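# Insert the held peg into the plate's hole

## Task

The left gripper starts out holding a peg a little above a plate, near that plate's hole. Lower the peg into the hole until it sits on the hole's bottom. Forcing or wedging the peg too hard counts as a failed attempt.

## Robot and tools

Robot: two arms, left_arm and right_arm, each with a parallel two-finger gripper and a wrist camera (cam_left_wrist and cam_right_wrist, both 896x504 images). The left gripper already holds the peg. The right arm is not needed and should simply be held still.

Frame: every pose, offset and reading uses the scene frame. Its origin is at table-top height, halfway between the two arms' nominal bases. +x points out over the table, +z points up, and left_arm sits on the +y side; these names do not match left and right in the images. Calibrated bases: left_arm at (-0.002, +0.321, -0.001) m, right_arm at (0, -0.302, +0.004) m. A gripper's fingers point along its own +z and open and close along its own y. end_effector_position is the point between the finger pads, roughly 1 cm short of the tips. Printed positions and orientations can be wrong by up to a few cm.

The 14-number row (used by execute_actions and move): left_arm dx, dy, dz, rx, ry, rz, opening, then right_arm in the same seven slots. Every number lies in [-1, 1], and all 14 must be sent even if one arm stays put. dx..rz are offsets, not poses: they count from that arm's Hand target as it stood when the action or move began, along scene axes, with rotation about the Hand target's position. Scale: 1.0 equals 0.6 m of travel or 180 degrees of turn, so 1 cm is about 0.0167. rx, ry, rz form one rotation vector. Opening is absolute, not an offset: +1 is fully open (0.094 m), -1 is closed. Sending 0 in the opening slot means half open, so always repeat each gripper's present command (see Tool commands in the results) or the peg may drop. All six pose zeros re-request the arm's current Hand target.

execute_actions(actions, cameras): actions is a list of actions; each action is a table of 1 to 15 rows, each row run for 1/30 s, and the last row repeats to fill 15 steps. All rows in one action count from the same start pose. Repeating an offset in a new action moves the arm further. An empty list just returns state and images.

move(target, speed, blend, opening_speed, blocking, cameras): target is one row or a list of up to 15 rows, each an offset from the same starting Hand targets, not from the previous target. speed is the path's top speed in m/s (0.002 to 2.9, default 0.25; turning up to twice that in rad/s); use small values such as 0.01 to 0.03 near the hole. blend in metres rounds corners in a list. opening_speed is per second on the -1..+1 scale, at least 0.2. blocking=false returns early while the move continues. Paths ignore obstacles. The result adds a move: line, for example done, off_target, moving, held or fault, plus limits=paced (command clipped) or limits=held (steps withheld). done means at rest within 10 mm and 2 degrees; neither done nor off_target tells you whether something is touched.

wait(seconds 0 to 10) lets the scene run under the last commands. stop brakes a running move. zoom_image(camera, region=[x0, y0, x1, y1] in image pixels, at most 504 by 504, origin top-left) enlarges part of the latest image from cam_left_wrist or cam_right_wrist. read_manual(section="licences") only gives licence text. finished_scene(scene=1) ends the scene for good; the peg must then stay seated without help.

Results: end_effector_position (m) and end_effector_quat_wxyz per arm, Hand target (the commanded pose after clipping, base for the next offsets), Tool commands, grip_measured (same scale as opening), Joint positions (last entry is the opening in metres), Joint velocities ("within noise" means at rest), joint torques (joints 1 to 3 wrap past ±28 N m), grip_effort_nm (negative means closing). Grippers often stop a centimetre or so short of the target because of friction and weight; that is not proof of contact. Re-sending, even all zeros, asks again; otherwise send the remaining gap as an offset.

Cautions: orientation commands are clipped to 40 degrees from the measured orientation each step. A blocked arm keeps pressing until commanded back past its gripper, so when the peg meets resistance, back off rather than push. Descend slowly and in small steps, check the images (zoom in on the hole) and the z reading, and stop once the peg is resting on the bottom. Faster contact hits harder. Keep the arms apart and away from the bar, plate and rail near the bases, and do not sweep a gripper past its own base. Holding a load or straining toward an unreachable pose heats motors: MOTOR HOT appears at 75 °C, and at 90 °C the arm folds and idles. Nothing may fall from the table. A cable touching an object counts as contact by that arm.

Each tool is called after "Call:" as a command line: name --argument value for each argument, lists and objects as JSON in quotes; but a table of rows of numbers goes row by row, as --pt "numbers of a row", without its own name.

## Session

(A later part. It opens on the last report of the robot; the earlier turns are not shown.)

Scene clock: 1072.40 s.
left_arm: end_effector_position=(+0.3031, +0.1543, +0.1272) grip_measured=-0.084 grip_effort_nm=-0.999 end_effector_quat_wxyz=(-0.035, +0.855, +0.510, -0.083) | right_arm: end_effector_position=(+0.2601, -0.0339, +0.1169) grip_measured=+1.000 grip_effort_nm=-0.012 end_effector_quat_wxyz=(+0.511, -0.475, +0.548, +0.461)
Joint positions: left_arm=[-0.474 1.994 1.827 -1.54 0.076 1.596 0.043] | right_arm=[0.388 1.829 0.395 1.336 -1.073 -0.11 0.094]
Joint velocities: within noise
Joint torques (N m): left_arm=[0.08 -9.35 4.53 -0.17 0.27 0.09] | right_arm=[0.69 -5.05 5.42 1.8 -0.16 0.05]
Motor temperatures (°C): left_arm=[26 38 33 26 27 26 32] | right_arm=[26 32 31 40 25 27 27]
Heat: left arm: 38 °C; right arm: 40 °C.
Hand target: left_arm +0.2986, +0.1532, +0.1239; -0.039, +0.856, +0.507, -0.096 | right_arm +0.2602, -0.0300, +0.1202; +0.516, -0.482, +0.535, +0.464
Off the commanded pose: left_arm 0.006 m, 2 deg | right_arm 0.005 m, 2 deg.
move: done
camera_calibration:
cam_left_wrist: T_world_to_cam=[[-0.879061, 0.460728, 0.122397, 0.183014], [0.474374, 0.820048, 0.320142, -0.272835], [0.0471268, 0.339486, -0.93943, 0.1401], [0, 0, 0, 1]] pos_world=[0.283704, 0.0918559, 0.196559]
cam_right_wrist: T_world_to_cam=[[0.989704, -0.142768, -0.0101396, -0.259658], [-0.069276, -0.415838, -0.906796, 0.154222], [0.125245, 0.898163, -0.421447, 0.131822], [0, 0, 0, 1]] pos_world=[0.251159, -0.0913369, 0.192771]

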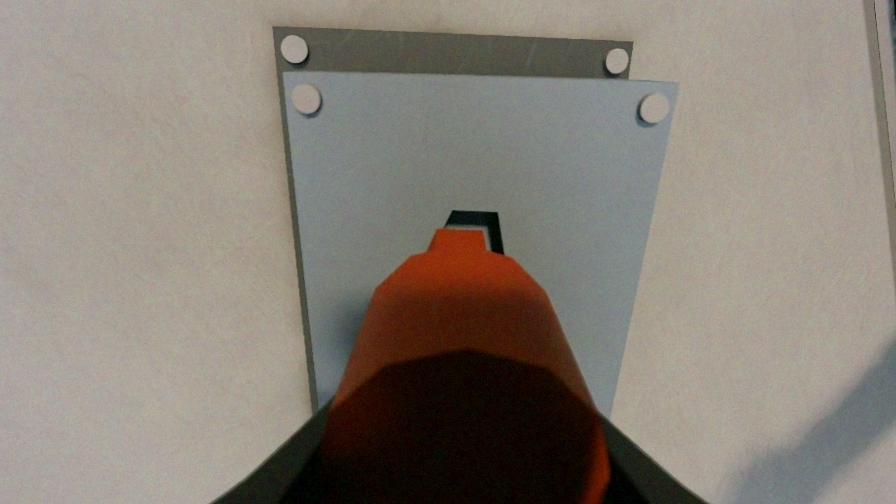

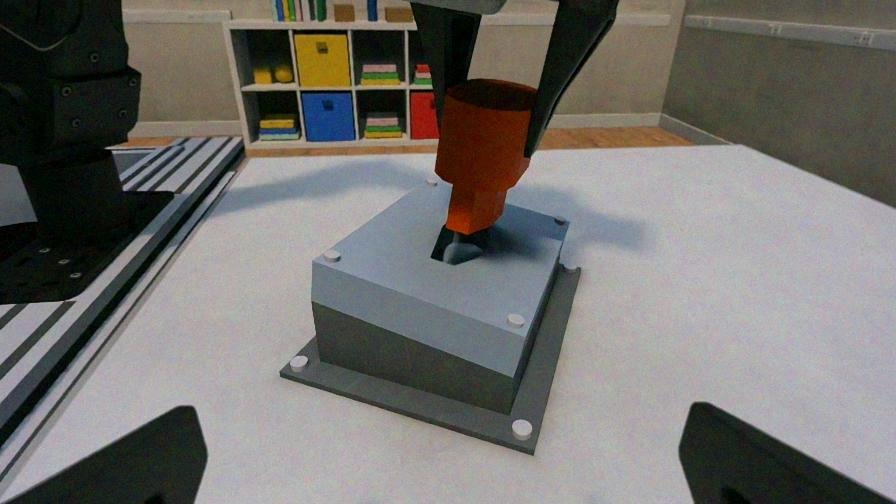

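Call:
move --target '[-0.0085, 0.0093, -0.0177, -0.0056, 0.0028, 0, -1, 0, 0, 0, 0, 0, 0, 1]' --speed 0.05

Scene clock: 1127.83 s.
left_arm: end_effector_position=(+0.2962, +0.1598, +0.1079) grip_measured=-0.084 grip_effort_nm=-0.999 end_effector_quat_wxyz=(-0.045, +0.854, +0.508, -0.100) | right_arm: end_effector_position=(+0.2601, -0.0339, +0.1169) grip_measured=+1.000 grip_effort_nm=-0.007 end_effector_quat_wxyz=(+0.511, -0.475, +0.548, +0.461)
Joint positions: left_arm=[-0.459 1.994 1.744 -1.495 0.092 1.617 0.043] | right_arm=[0.388 1.829 0.395 1.336 -1.073 -0.11 0.094]
Joint velocities: within noise
Joint torques (N m): left_arm=[0.17 -11.95 4.26 -0.19 0.28 0.03] | right_arm=[0.68 -5.04 5.48 1.8 -0.17 0.05]
Motor temperatures (°C): left_arm=[26 36 32 26 27 26 32] | right_arm=[26 32 31 40 25 27 27]
Heat: left arm: 36 °C; right arm: 40 °C.
Hand target: left_arm +0.2934, +0.1588, +0.1132; -0.034, +0.855, +0.506, -0.104 | right_arm +0.2602, -0.0300, +0.1202; +0.516, -0.482, +0.535, +0.464
Off the commanded pose: left_arm 0.006 m, 1 deg | right_arm 0.005 m, 2 deg.
move: done
camera_calibration:
cam_left_wrist: T_world_to_cam=[[-0.871806, 0.463675, 0.157989, 0.170292], [0.489756, 0.818675, 0.299849, -0.270114], [0.00969074, 0.338787, -0.940813, 0.131717], [0, 0, 0, 1]] pos_world=[0.279475, 0.0975515, 0.17801]
cam_right_wrist: T_world_to_cam=[[0.989704, -0.142768, -0.0101396, -0.259658], [-0.069276, -0.415838, -0.906796, 0.154222], [0.125245, 0.898163, -0.421447, 0.131822], [0, 0, 0, 1]] pos_world=[0.251159, -0.0913369, 0.192771]

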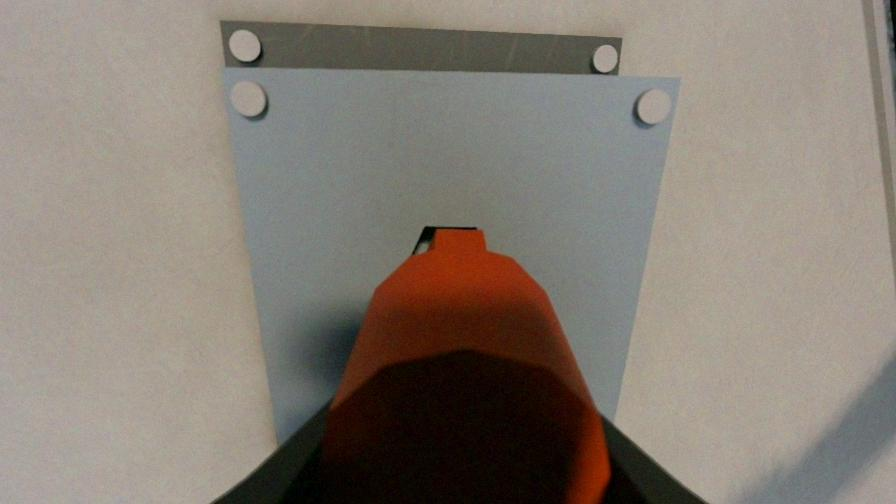

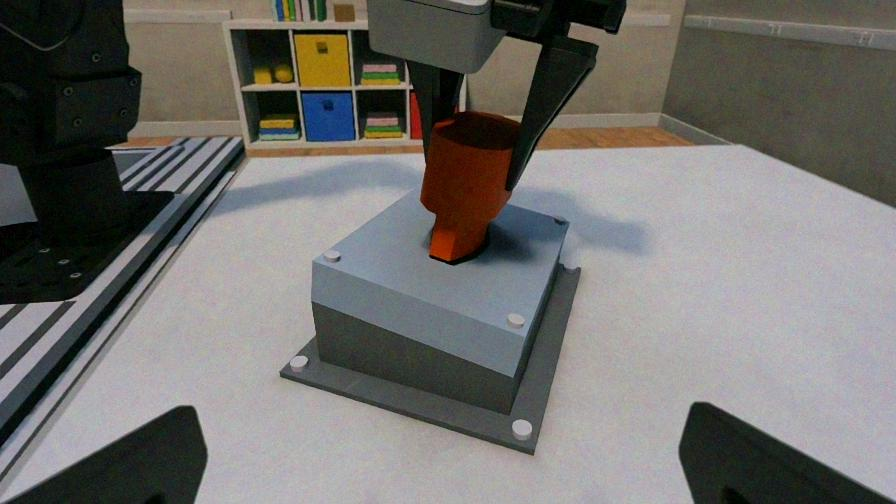

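Call:
zoom_image --camera "cam_left_wrist" --region '[400, 210, 510, 270]'

Call:
zoom_image --camera "cam_right_wrist" --region '[410, 190, 510, 275]'

Scaled by 4.582 from the camera's 896x504 image, which has a finer 1280x720 frame.

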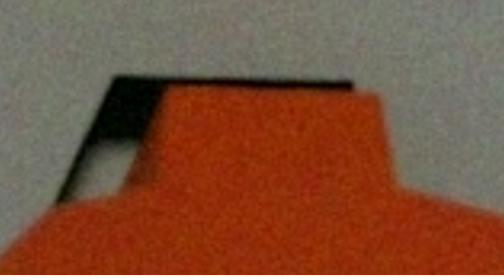

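Scaled by 5.040 from the camera's 896x504 image, which has a finer 1280x720 frame.

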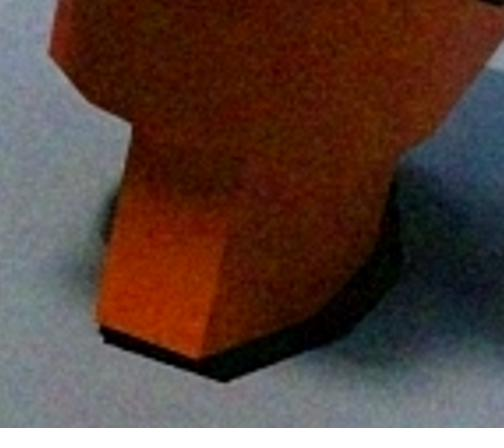

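Call:
zoom_image --camera "cam_right_wrist" --region '[425, 215, 500, 270]'

Scaled by 6.720 from the camera's 896x504 image, which has a finer 1280x720 frame.

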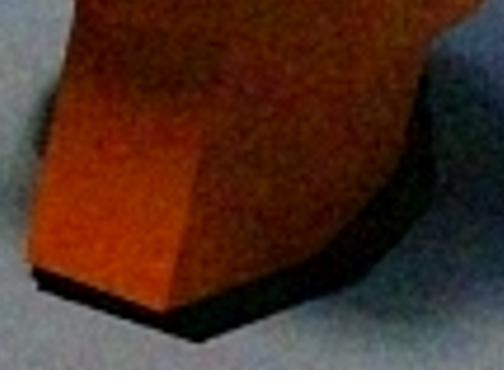

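Call:
zoom_image --camera "cam_right_wrist" --region '[300, 170, 440, 290]'

Call:
zoom_image --camera "cam_right_wrist" --region '[480, 200, 600, 340]'

Scaled by 3.600 from the camera's 896x504 image, which has a finer 1280x720 frame.

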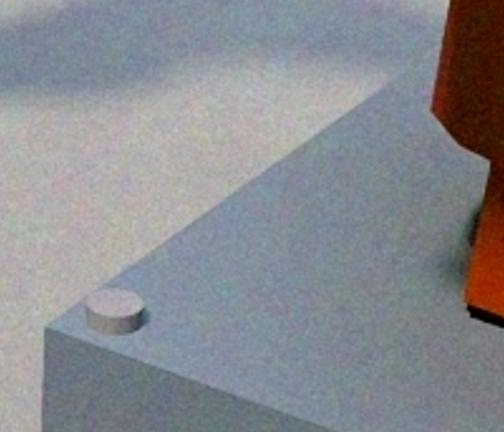

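Scaled by 3.600 from the camera's 896x504 image, which has a finer 1280x720 frame.

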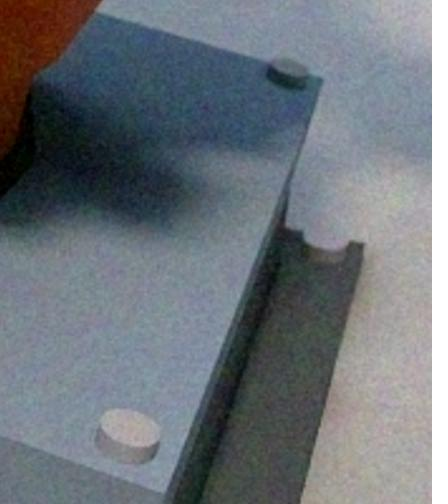

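Call:
move --target '[0.0025, 0.0015, 0.0017, -0.0061, -0.0061, 0.0011, -1, 0, 0, 0, 0, 0, 0, 1]' --speed 0.05

Scene clock: 1244.50 s.
left_arm: end_effector_position=(+0.2965, +0.1603, +0.1054) grip_measured=-0.084 grip_effort_nm=-0.999 end_effector_quat_wxyz=(-0.039, +0.854, +0.509, -0.105) | right_arm: end_effector_position=(+0.2601, -0.0339, +0.1169) grip_measured=+1.000 grip_effort_nm=-0.017 end_effector_quat_wxyz=(+0.511, -0.475, +0.548, +0.461)
Joint positions: left_arm=[-0.45 1.989 1.727 -1.478 0.105 1.625 0.043] | right_arm=[0.388 1.829 0.395 1.336 -1.073 -0.11 0.094]
Joint velocities: within noise
Joint torques (N m): left_arm=[0.16 -13.53 3.7 -0.02 0.21 0.11] | right_arm=[0.69 -5.05 5.46 1.8 -0.16 0.05]
Motor temperatures (°C): left_arm=[26 37 31 26 27 26 33] | right_arm=[26 32 31 40 25 27 27]
Heat: left arm: 37 °C; right arm: 40 °C.
Hand target: left_arm +0.2949, +0.1597, +0.1143; -0.021, +0.856, +0.507, -0.101 | right_arm +0.2602, -0.0300, +0.1202; +0.516, -0.482, +0.535, +0.464
Off the commanded pose: left_arm 0.009 m, 2 deg | right_arm 0.005 m, 2 deg.
move: done
camera_calibration:
cam_left_wrist: T_world_to_cam=[[-0.873156, 0.463014, 0.152368, 0.171795], [0.487388, 0.824751, 0.286771, -0.268804], [0.00711336, 0.324659, -0.945805, 0.132783], [0, 0, 0, 1]] pos_world=[0.280071, 0.0990436, 0.176496]
cam_right_wrist: T_world_to_cam=[[0.989704, -0.142768, -0.0101396, -0.259658], [-0.069276, -0.415838, -0.906796, 0.154222], [0.125245, 0.898163, -0.421447, 0.131822], [0, 0, 0, 1]] pos_world=[0.251159, -0.0913369, 0.192771]

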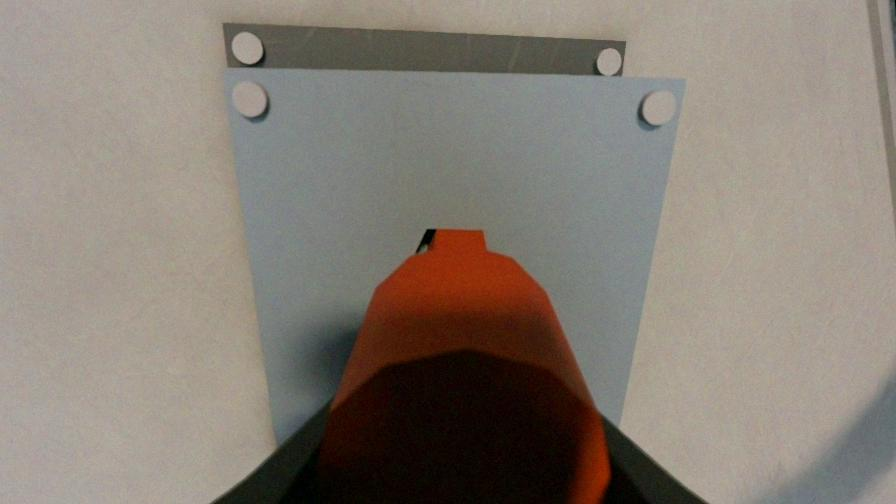

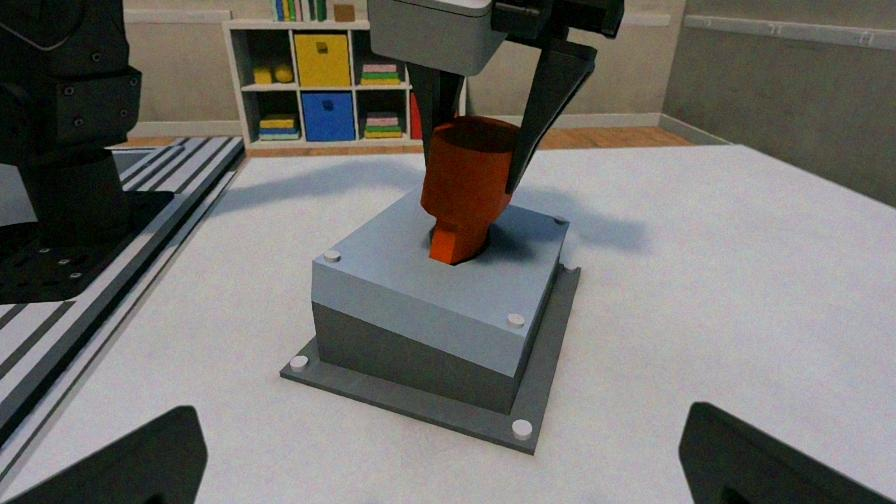

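Call:
zoom_image --camera "cam_left_wrist" --region '[405, 215, 505, 270]'

Call:
zoom_image --camera "cam_right_wrist" --region '[420, 200, 505, 272]'

Scaled by 5.040 from the camera's 896x504 image, which has a finer 1280x720 frame.

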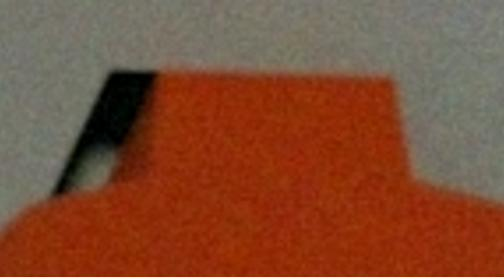

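Scaled by 5.929 from the camera's 896x504 image, which has a finer 1280x720 frame.

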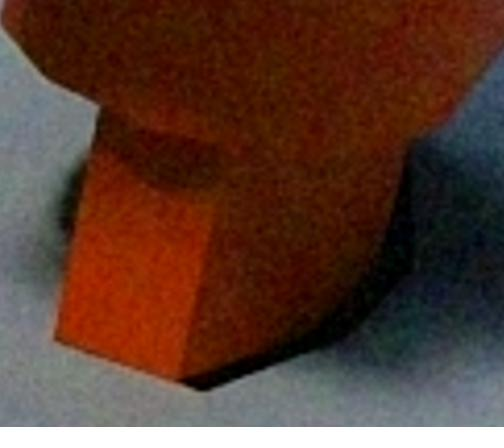

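Call:
move --target '[0.0035, 0.0008, 0.0133, -0.0011, -0.0068, 0, -1, 0, 0, 0, 0, 0, 0, 1]' --speed 0.05

Scene clock: 1309.50 s.
left_arm: end_effector_position=(+0.2969, +0.1601, +0.1059) grip_measured=-0.084 grip_effort_nm=-0.994 end_effector_quat_wxyz=(-0.037, +0.854, +0.508, -0.104) | right_arm: end_effector_position=(+0.2601, -0.0339, +0.1169) grip_measured=+1.000 grip_effort_nm=-0.002 end_effector_quat_wxyz=(+0.511, -0.475, +0.548, +0.461)
Joint positions: left_arm=[-0.45 1.987 1.727 -1.476 0.105 1.625 0.043] | right_arm=[0.388 1.829 0.395 1.336 -1.073 -0.11 0.094]
Joint velocities: within noise
Joint torques (N m): left_arm=[0.13 -14.6 4.83 -0.13 0.14 0.09] | right_arm=[0.7 -5.04 5.46 1.8 -0.17 0.05]
Motor temperatures (°C): left_arm=[26 41 30 26 27 26 33] | right_arm=[26 32 31 40 25 27 27]
Heat: left arm: 41 °C; right arm: 40 °C.
Hand target: left_arm +0.2970, +0.1602, +0.1222; -0.014, +0.857, +0.507, -0.093 | right_arm +0.2602, -0.0300, +0.1202; +0.516, -0.482, +0.535, +0.464
Off the commanded pose: left_arm 0.016 m, 3 deg | right_arm 0.005 m, 2 deg.
move: off_target (left_arm)
camera_calibration:
cam_left_wrist: T_world_to_cam=[[-0.873559, 0.463516, 0.148486, 0.172678], [0.48661, 0.825258, 0.286635, -0.268799], [0.0103206, 0.322648, -0.946463, 0.132801], [0, 0, 0, 1]] pos_world=[0.280274, 0.0989416, 0.177098]
cam_right_wrist: T_world_to_cam=[[0.989704, -0.142768, -0.0101396, -0.259658], [-0.069276, -0.415838, -0.906796, 0.154222], [0.125245, 0.898163, -0.421447, 0.131822], [0, 0, 0, 1]] pos_world=[0.251159, -0.0913369, 0.192771]

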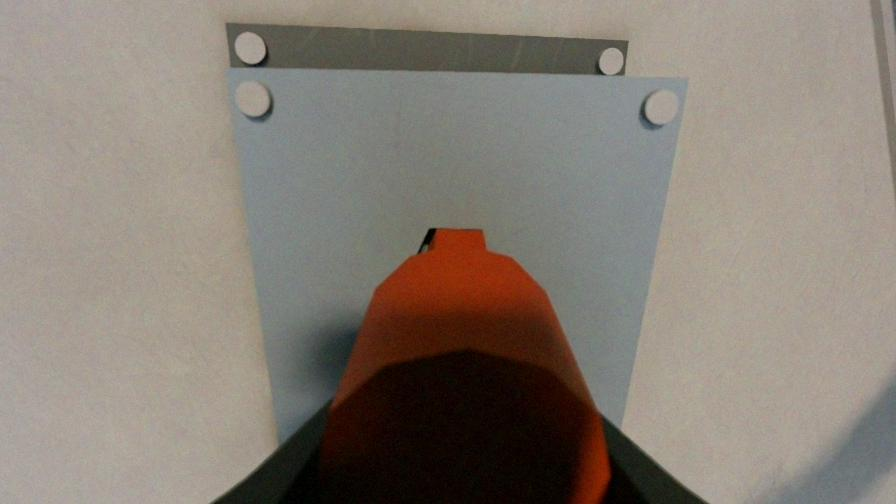

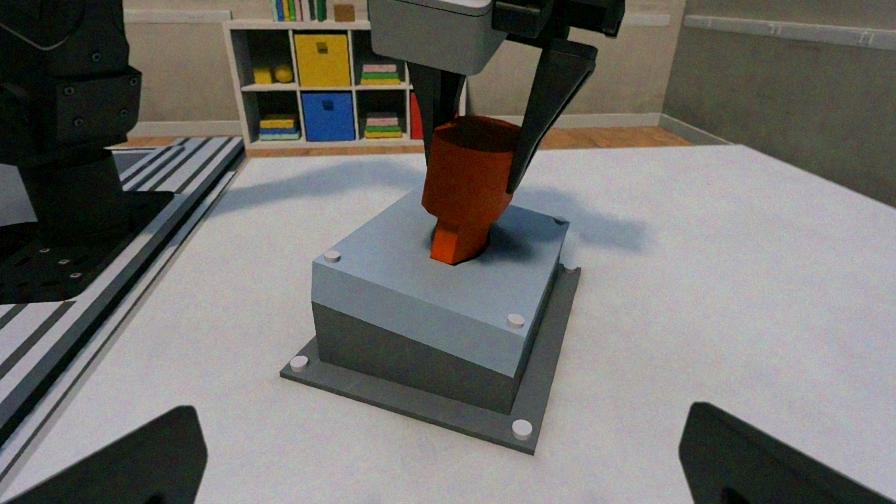

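Call:
wait --seconds 0

Scene clock: 1331.87 s.
left_arm: end_effector_position=(+0.2971, +0.1600, +0.1059) grip_measured=-0.084 grip_effort_nm=-0.994 end_effector_quat_wxyz=(-0.037, +0.854, +0.508, -0.104) | right_arm: end_effector_position=(+0.2601, -0.0339, +0.1169) grip_measured=+1.000 grip_effort_nm=-0.002 end_effector_quat_wxyz=(+0.511, -0.475, +0.548, +0.461)
Joint positions: left_arm=[-0.45 1.987 1.727 -1.475 0.105 1.625 0.043] | right_arm=[0.388 1.829 0.395 1.336 -1.073 -0.11 0.094]
Joint velocities: within noise
Joint torques (N m): left_arm=[0.18 -14.74 4.82 -0.16 0.14 0.07] | right_arm=[0.73 -5.05 5.48 1.8 -0.16 0.05]
Motor temperatures (°C): left_arm=[26 40 30 26 27 26 33] | right_arm=[26 32 31 40 25 27 27]
Heat: left arm: 40 °C; right arm: 40 °C.
Hand target: left_arm +0.2970, +0.1602, +0.1222; -0.014, +0.857, +0.507, -0.093 | right_arm +0.2602, -0.0300, +0.1202; +0.516, -0.482, +0.535, +0.464
Tool commands: left_gripper/opening=-1.0 right_gripper/opening=+1.0
Off the commanded pose: left_arm 0.016 m, 3 deg | right_arm 0.005 m, 2 deg.
camera_calibration:
cam_left_wrist: T_world_to_cam=[[-0.873655, 0.463585, 0.147699, 0.172987], [0.48642, 0.825337, 0.28673, -0.268708], [0.0110223, 0.322347, -0.946558, 0.132588], [0, 0, 0, 1]] pos_world=[0.280374, 0.0988413, 0.176998]
cam_right_wrist: T_world_to_cam=[[0.989704, -0.142768, -0.0101396, -0.259658], [-0.069276, -0.415838, -0.906796, 0.154222], [0.125245, 0.898163, -0.421447, 0.131822], [0, 0, 0, 1]] pos_world=[0.251159, -0.0913369, 0.192771]

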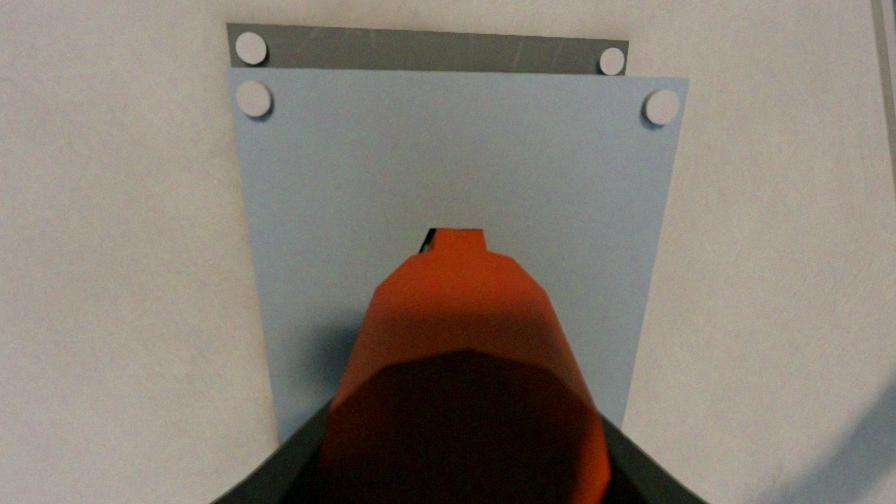

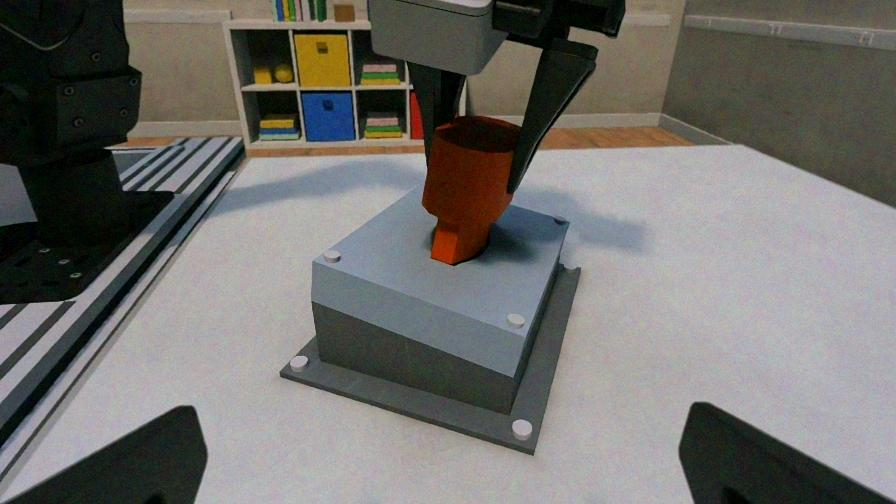

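Call:
move --target '[0.0013, -0.0002, 0.0083, 0, 0, 0, -1.0, 0, 0, 0, 0, 0, 0, 1.0]' --speed 0.03

Scene clock: 1344.10 s.
left_arm: end_effector_position=(+0.2971, +0.1600, +0.1059) grip_measured=-0.084 grip_effort_nm=-1.004 end_effector_quat_wxyz=(-0.037, +0.854, +0.508, -0.104) | right_arm: end_effector_position=(+0.2601, -0.0339, +0.1169) grip_measured=+1.000 grip_effort_nm=-0.012 end_effector_quat_wxyz=(+0.511, -0.475, +0.548, +0.461)
Joint positions: left_arm=[-0.45 1.987 1.727 -1.475 0.105 1.625 0.043] | right_arm=[0.388 1.829 0.395 1.336 -1.073 -0.11 0.094]
Joint velocities: within noise
Joint torques (N m): left_arm=[0.24 -14.57 6.5 -0.38 0.13 0.05] | right_arm=[0.69 -5.07 5.48 1.8 -0.17 0.04]
Motor temperatures (°C): left_arm=[26 40 30 26 27 26 33] | right_arm=[26 32 31 40 25 27 27]
Heat: left arm: 40 °C; right arm: 40 °C.
Hand target: left_arm +0.2978, +0.1601, +0.1272; -0.014, +0.857, +0.507, -0.093 | right_arm +0.2602, -0.0300, +0.1202; +0.516, -0.482, +0.535, +0.464
Off the commanded pose: left_arm 0.021 m, 3 deg | right_arm 0.005 m, 2 deg.
move: off_target (left_arm)
camera_calibration:
cam_left_wrist: T_world_to_cam=[[-0.873655, 0.463585, 0.147699, 0.172987], [0.48642, 0.825337, 0.28673, -0.268708], [0.0110223, 0.322347, -0.946558, 0.132588], [0, 0, 0, 1]] pos_world=[0.280374, 0.0988413, 0.176998]
cam_right_wrist: T_world_to_cam=[[0.989704, -0.142768, -0.0101396, -0.259658], [-0.069276, -0.415838, -0.906796, 0.154222], [0.125245, 0.898163, -0.421447, 0.131822], [0, 0, 0, 1]] pos_world=[0.251159, -0.0913369, 0.192771]

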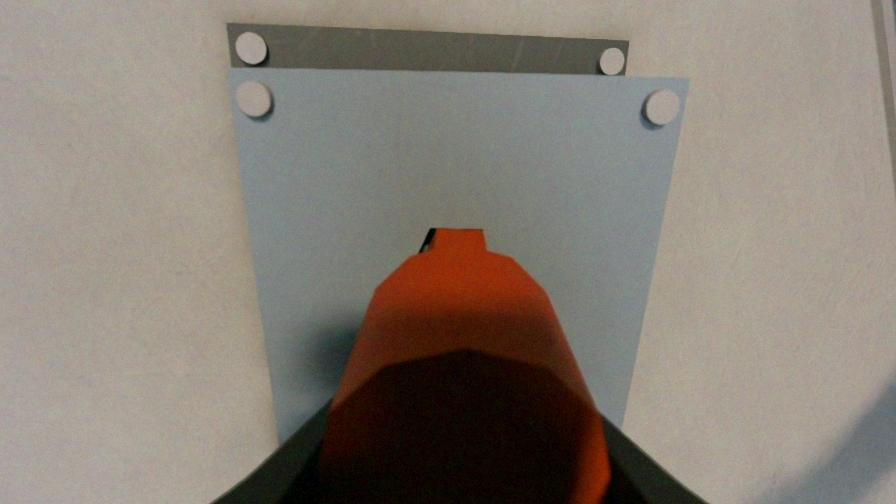

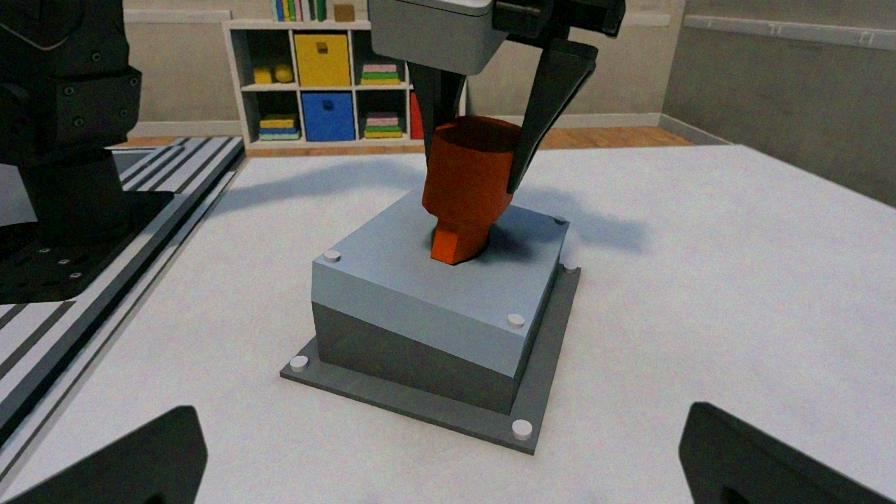

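Call:
move --target '[0.002, -0.0003, 0.0133, 0, 0, 0, -1.0, 0, 0, 0, 0, 0, 0, 1.0]' --speed 0.03

Scene clock: 1348.13 s.
left_arm: end_effector_position=(+0.2967, +0.1603, +0.1112) grip_measured=-0.084 grip_effort_nm=-0.994 end_effector_quat_wxyz=(-0.038, +0.854, +0.508, -0.104) | right_arm: end_effector_position=(+0.2601, -0.0339, +0.1169) grip_measured=+1.000 grip_effort_nm=-0.002 end_effector_quat_wxyz=(+0.511, -0.475, +0.548, +0.461)
Joint positions: left_arm=[-0.45 1.987 1.747 -1.498 0.105 1.625 0.043] | right_arm=[0.388 1.829 0.395 1.336 -1.073 -0.11 0.094]
Joint velocities: within noise
Joint torques (N m): left_arm=[0.25 -13.94 7.97 -0.47 0.13 0.05] | right_arm=[0.69 -5.07 5.46 1.8 -0.16 0.05]
Motor temperatures (°C): left_arm=[26 40 30 26 27 26 33] | right_arm=[26 32 31 40 25 27 27]
Heat: left arm: 40 °C; right arm: 40 °C.
Hand target: left_arm +0.2990, +0.1599, +0.1351; -0.014, +0.857, +0.507, -0.093 | right_arm +0.2602, -0.0300, +0.1202; +0.516, -0.482, +0.535, +0.464
Off the commanded pose: left_arm 0.024 m, 3 deg | right_arm 0.005 m, 2 deg.
move: off_target (left_arm)
camera_calibration:
cam_left_wrist: T_world_to_cam=[[-0.873347, 0.463418, 0.150032, 0.171393], [0.487016, 0.825043, 0.286565, -0.270485], [0.00901658, 0.323338, -0.946241, 0.137914], [0, 0, 0, 1]] pos_world=[0.280173, 0.0991422, 0.182297]
cam_right_wrist: T_world_to_cam=[[0.989704, -0.142768, -0.0101396, -0.259658], [-0.069276, -0.415838, -0.906796, 0.154222], [0.125245, 0.898163, -0.421447, 0.131822], [0, 0, 0, 1]] pos_world=[0.251159, -0.0913369, 0.192771]

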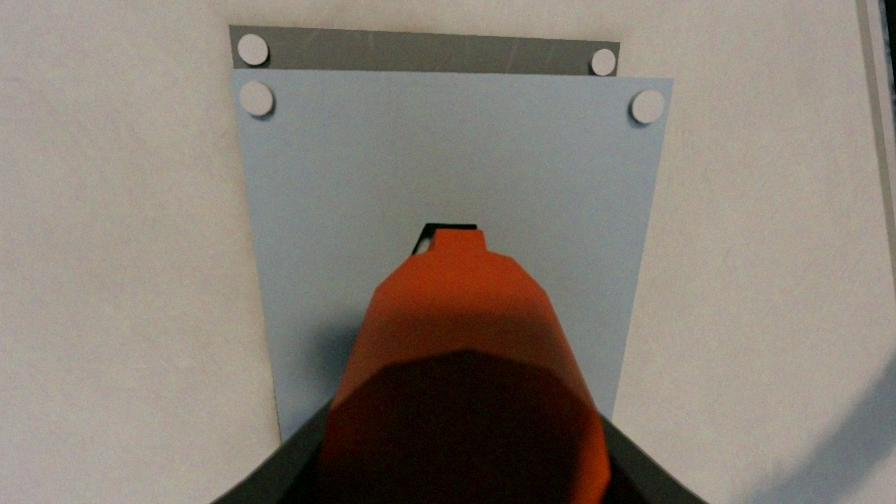

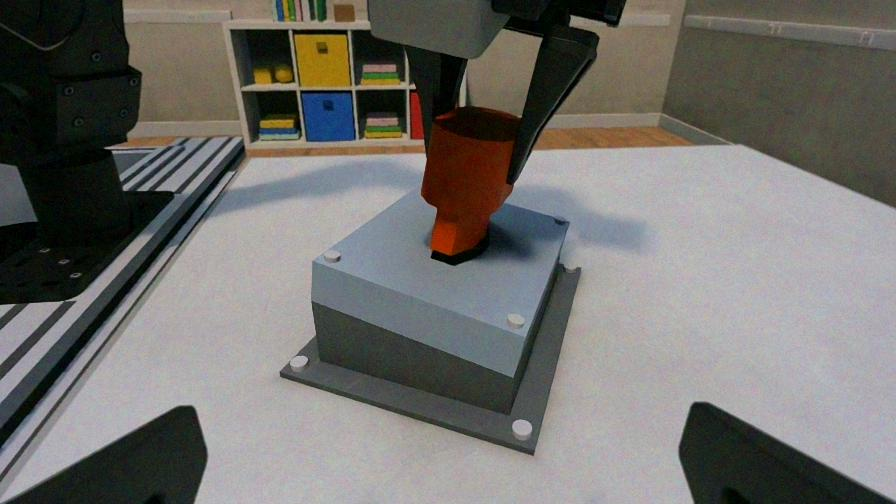

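Call:
move --target '[0.0082, 0.0016, 0, 0, 0, 0, -1.0, 0, 0, 0, 0, 0, 0, 1.0]' --speed 0.03 --cameras '["cam_left_wrist"]'

Scene clock: 1398.60 s.
left_arm: end_effector_position=(+0.3019, +0.1613, +0.1172) grip_measured=-0.084 grip_effort_nm=-0.989 end_effector_quat_wxyz=(-0.030, +0.854, +0.509, -0.100) | right_arm: end_effector_position=(+0.2601, -0.0339, +0.1169) grip_measured=+1.000 grip_effort_nm=-0.012 end_effector_quat_wxyz=(+0.511, -0.475, +0.548, +0.461)
Joint positions: left_arm=[-0.441 1.987 1.774 -1.508 0.105 1.632 0.043] | right_arm=[0.388 1.829 0.395 1.336 -1.073 -0.11 0.094]
Joint velocities: within noise
Joint torques (N m): left_arm=[0.21 -12.25 8.13 -0.47 0.11 0.07] | right_arm=[0.73 -5.04 5.49 1.79 -0.16 0.05]
Motor temperatures (°C): left_arm=[26 40 33 26 27 26 33] | right_arm=[26 32 31 40 25 27 27]
Heat: left arm: 40 °C; right arm: 40 °C.
Hand target: left_arm +0.3040, +0.1609, +0.1352; -0.014, +0.857, +0.507, -0.093 | right_arm +0.2602, -0.0300, +0.1202; +0.516, -0.482, +0.535, +0.464
Off the commanded pose: left_arm 0.018 m, 2 deg | right_arm 0.005 m, 2 deg.
move: off_target (left_arm)
camera_calibration:
cam_left_wrist: T_world_to_cam=[[-0.87632, 0.463112, 0.132633, 0.177501], [0.481173, 0.828233, 0.287233, -0.274315], [0.0231702, 0.315528, -0.948633, 0.140579], [0, 0, 0, 1]] pos_world=[0.284284, 0.100638, 0.188608]
Images, in order (width x height): cam_left_wrist 896x504.

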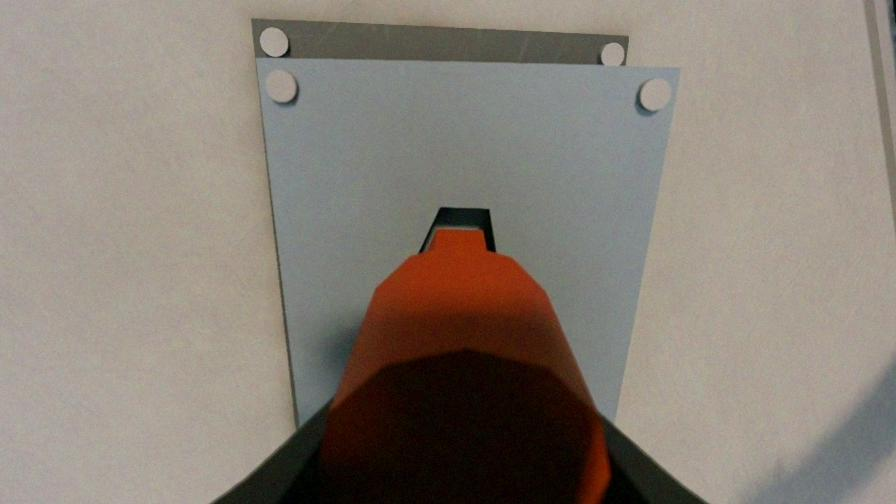

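Call:
wait --seconds 0

Call:
zoom_image --camera "cam_left_wrist" --region '[400, 190, 520, 260]'

Call:
zoom_image --camera "cam_right_wrist" --region '[400, 190, 520, 280]'

Scene clock: 1428.60 s.
left_arm: end_effector_position=(+0.3017, +0.1614, +0.1172) grip_measured=-0.084 grip_effort_nm=-0.994 end_effector_quat_wxyz=(-0.030, +0.854, +0.509, -0.100) | right_arm: end_effector_position=(+0.2601, -0.0339, +0.1169) grip_measured=+1.000 grip_effort_nm=-0.002 end_effector_quat_wxyz=(+0.511, -0.475, +0.548, +0.461)
Joint positions: left_arm=[-0.441 1.987 1.774 -1.509 0.105 1.633 0.043] | right_arm=[0.388 1.829 0.395 1.336 -1.073 -0.11 0.094]
Joint velocities: within noise
Joint torques (N m): left_arm=[0.29 -12.15 8.17 -0.45 0.11 0.06] | right_arm=[0.7 -5.03 5.48 1.8 -0.16 0.05]
Motor temperatures (°C): left_arm=[26 40 33 26 27 26 33] | right_arm=[26 31 31 40 25 27 27]
Heat: left arm: 40 °C; right arm: 40 °C.
Hand target: left_arm +0.3040, +0.1609, +0.1352; -0.014, +0.857, +0.507, -0.093 | right_arm +0.2602, -0.0300, +0.1202; +0.516, -0.482, +0.535, +0.464
Tool commands: left_gripper/opening=-1.0 right_gripper/opening=+1.0
Off the commanded pose: left_arm 0.018 m, 2 deg | right_arm 0.005 m, 2 deg.
camera_calibration:
cam_left_wrist: T_world_to_cam=[[-0.876049, 0.463425, 0.133321, 0.177129], [0.481689, 0.827977, 0.287108, -0.274447], [0.0226661, 0.31574, -0.948575, 0.14066], [0, 0, 0, 1]] pos_world=[0.284183, 0.100737, 0.188607]
cam_right_wrist: T_world_to_cam=[[0.989704, -0.142768, -0.0101396, -0.259658], [-0.069276, -0.415838, -0.906796, 0.154222], [0.125245, 0.898163, -0.421447, 0.131822], [0, 0, 0, 1]] pos_world=[0.251159, -0.0913369, 0.192771]

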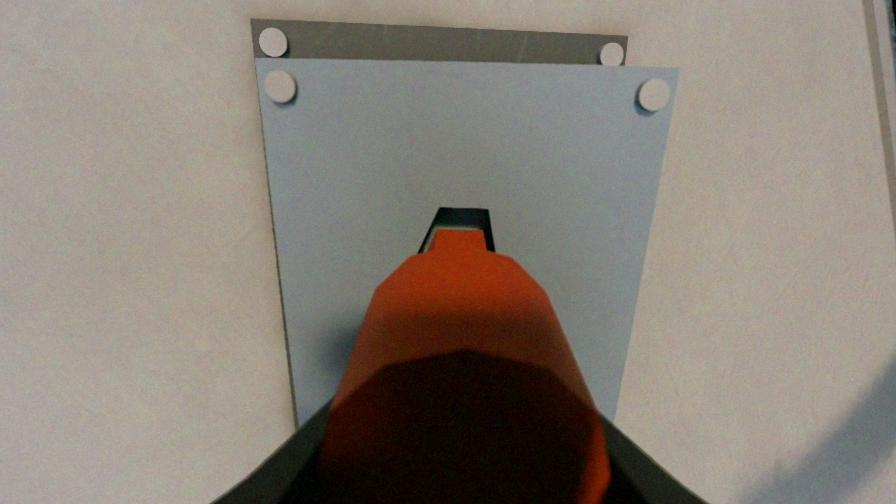

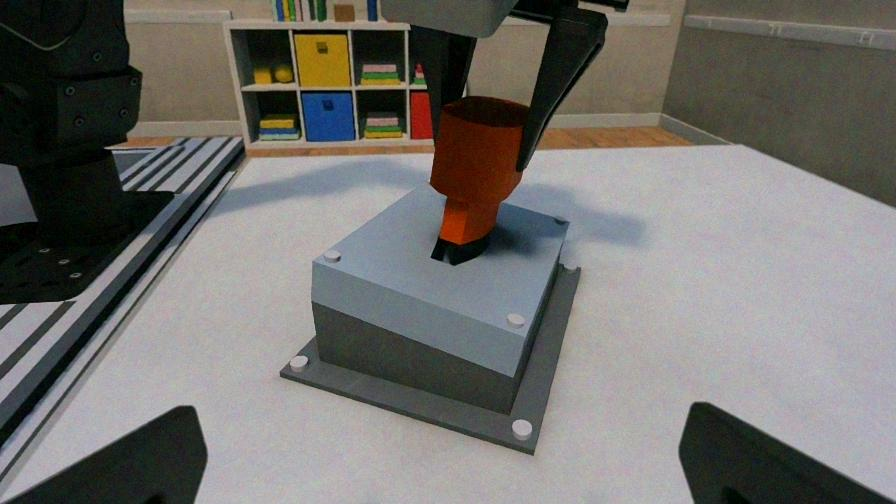

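Scaled by 4.200 from the camera's 896x504 image, which has a finer 1280x720 frame.

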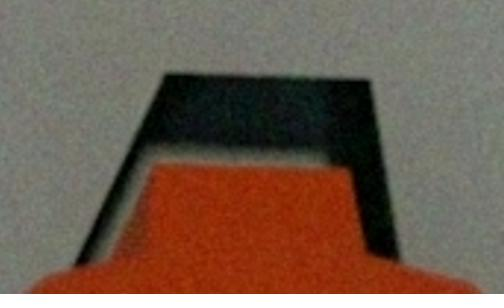

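Scaled by 4.200 from the camera's 896x504 image, which has a finer 1280x720 frame.

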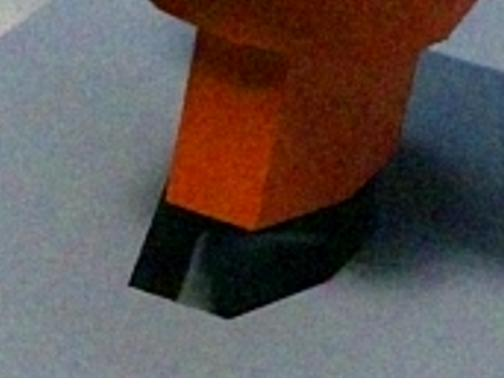

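Call:
move --target '[-0.0133, -0.0003, -0.0233, 0, 0, 0, -1.0, 0, 0, 0, 0, 0, 0, 1.0]' --speed 0.03

Call:
zoom_image --camera "cam_left_wrist" --region '[400, 190, 520, 260]'

Call:
zoom_image --camera "cam_right_wrist" --region '[400, 190, 520, 280]'

Scene clock: 1488.83 s.
left_arm: end_effector_position=(+0.2994, +0.1622, +0.1075) grip_measured=-0.084 grip_effort_nm=-0.994 end_effector_quat_wxyz=(-0.032, +0.854, +0.509, -0.101) | right_arm: end_effector_position=(+0.2601, -0.0339, +0.1169) grip_measured=+1.000 grip_effort_nm=-0.007 end_effector_quat_wxyz=(+0.511, -0.475, +0.548, +0.461)
Joint positions: left_arm=[-0.441 1.981 1.726 -1.471 0.105 1.633 0.043] | right_arm=[0.388 1.829 0.395 1.336 -1.073 -0.11 0.094]
Joint velocities: within noise
Joint torques (N m): left_arm=[-0.36 -14.45 4.12 -0.16 0.13 -0.02] | right_arm=[0.69 -5.04 5.46 1.8 -0.16 0.05]
Motor temperatures (°C): left_arm=[26 40 33 26 27 26 33] | right_arm=[26 31 31 40 25 27 27]
Heat: left arm: 40 °C; right arm: 40 °C.
Hand target: left_arm +0.2959, +0.1607, +0.1212; -0.014, +0.857, +0.507, -0.093 | right_arm +0.2602, -0.0300, +0.1202; +0.516, -0.482, +0.535, +0.464
Off the commanded pose: left_arm 0.014 m, 2 deg | right_arm 0.005 m, 2 deg.
move: off_target (left_arm)
camera_calibration:
cam_left_wrist: T_world_to_cam=[[-0.875532, 0.463299, 0.137106, 0.175459], [0.482768, 0.827433, 0.286861, -0.271405], [0.0194565, 0.317347, -0.94811, 0.131847], [0, 0, 0, 1]] pos_world=[0.282081, 0.101439, 0.178805]
cam_right_wrist: T_world_to_cam=[[0.989704, -0.142768, -0.0101396, -0.259658], [-0.069276, -0.415838, -0.906796, 0.154222], [0.125245, 0.898163, -0.421447, 0.131822], [0, 0, 0, 1]] pos_world=[0.251159, -0.0913369, 0.192771]

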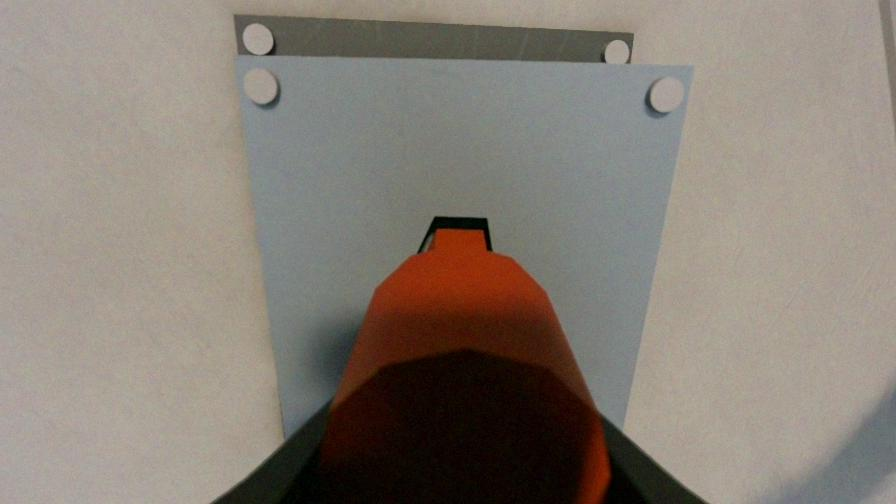

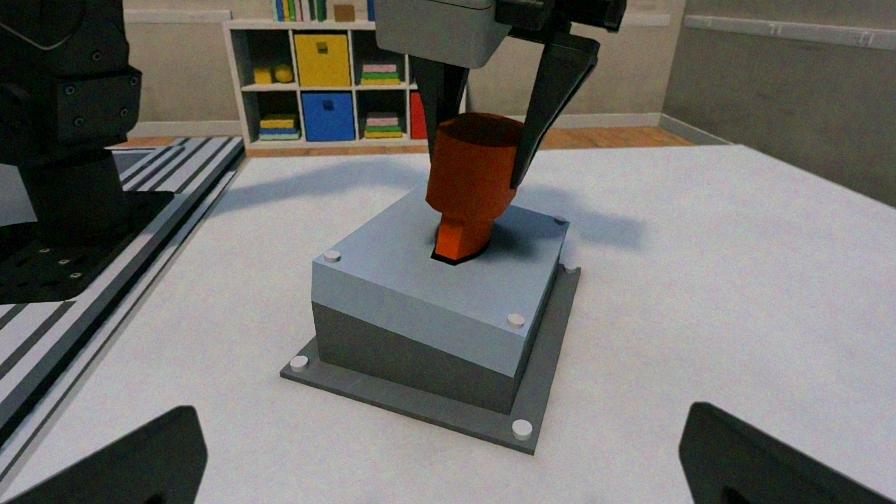

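Scaled by 4.200 from the camera's 896x504 image, which has a finer 1280x720 frame.

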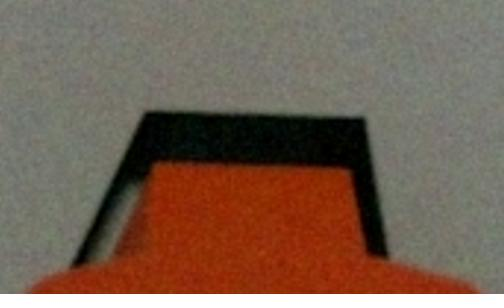

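Scaled by 4.200 from the camera's 896x504 image, which has a finer 1280x720 frame.

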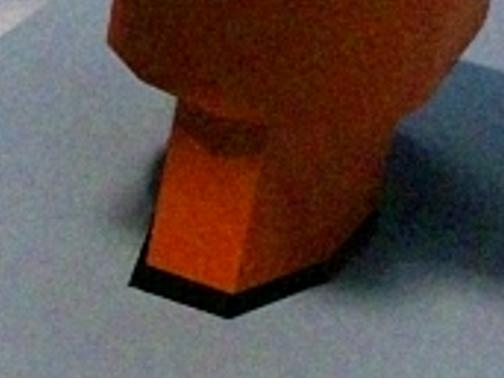

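Call:
move --target '[-0.0033, -0.0049, 0, 0, 0, 0, -1.0, 0, 0, 0, 0, 0, 0, 1.0]' --speed 0.03

Call:
zoom_image --camera "cam_left_wrist" --region '[400, 190, 520, 260]'

Call:
zoom_image --camera "cam_right_wrist" --region '[400, 190, 520, 280]'

Scene clock: 1517.50 s.
left_arm: end_effector_position=(+0.2993, +0.1606, +0.1074) grip_measured=-0.084 grip_effort_nm=-0.999 end_effector_quat_wxyz=(-0.031, +0.854, +0.510, -0.100) | right_arm: end_effector_position=(+0.2601, -0.0339, +0.1169) grip_measured=+1.000 grip_effort_nm=-0.007 end_effector_quat_wxyz=(+0.511, -0.475, +0.548, +0.461)
Joint positions: left_arm=[-0.446 1.981 1.726 -1.468 0.105 1.627 0.043] | right_arm=[0.388 1.829 0.395 1.336 -1.073 -0.11 0.094]
Joint velocities: within noise
Joint torques (N m): left_arm=[-0.76 -14.68 3.89 -0.1 0.13 -0.01] | right_arm=[0.73 -5.05 5.5 1.79 -0.16 0.04]
Motor temperatures (°C): left_arm=[26 42 31 26 27 26 33] | right_arm=[26 31 31 40 25 27 27]
Heat: left arm: 42 °C; right arm: 40 °C.
Hand target: left_arm +0.2940, +0.1578, +0.1212; -0.014, +0.857, +0.507, -0.093 | right_arm +0.2602, -0.0300, +0.1202; +0.516, -0.482, +0.535, +0.464
Off the commanded pose: left_arm 0.015 m, 2 deg | right_arm 0.005 m, 2 deg.
move: off_target (left_arm)
camera_calibration:
cam_left_wrist: T_world_to_cam=[[-0.876487, 0.46207, 0.135135, 0.176783], [0.480963, 0.828156, 0.287806, -0.269691], [0.0210735, 0.317254, -0.948107, 0.131819], [0, 0, 0, 1]] pos_world=[0.281881, 0.0998401, 0.178707]
cam_right_wrist: T_world_to_cam=[[0.989704, -0.142768, -0.0101396, -0.259658], [-0.069276, -0.415838, -0.906796, 0.154222], [0.125245, 0.898163, -0.421447, 0.131822], [0, 0, 0, 1]] pos_world=[0.251159, -0.0913369, 0.192771]

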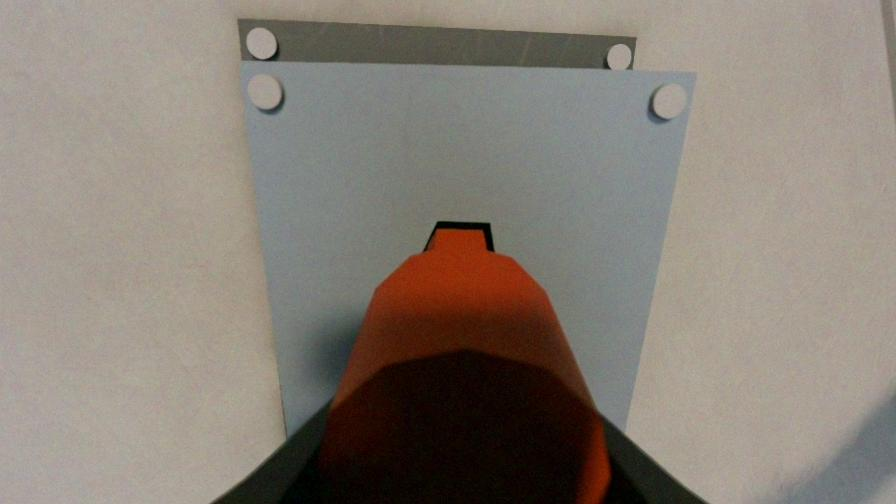

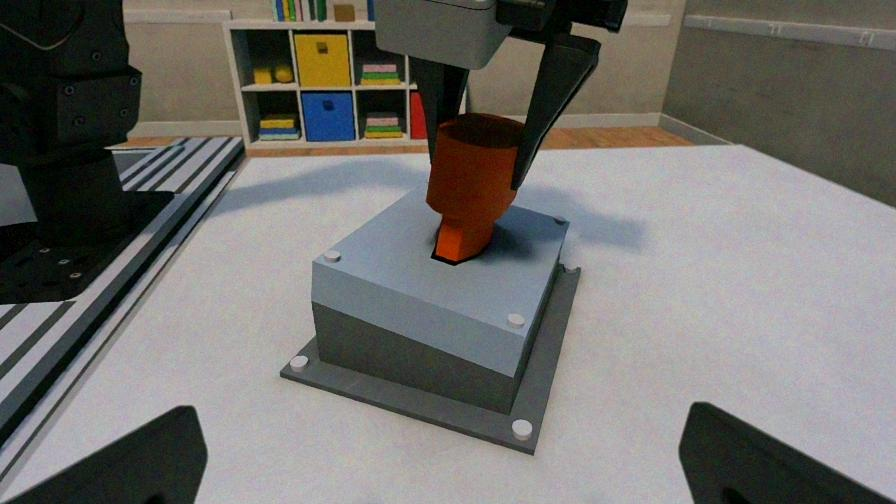

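Scaled by 4.200 from the camera's 896x504 image, which has a finer 1280x720 frame.

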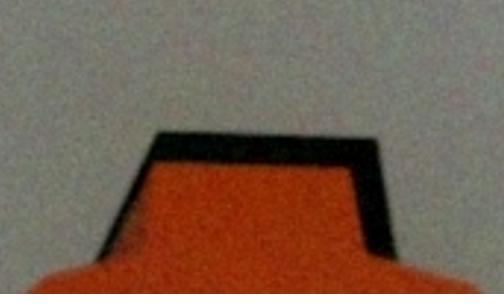

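Scaled by 4.200 from the camera's 896x504 image, which has a finer 1280x720 frame.

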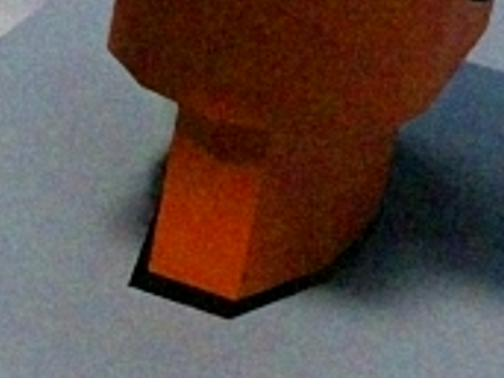

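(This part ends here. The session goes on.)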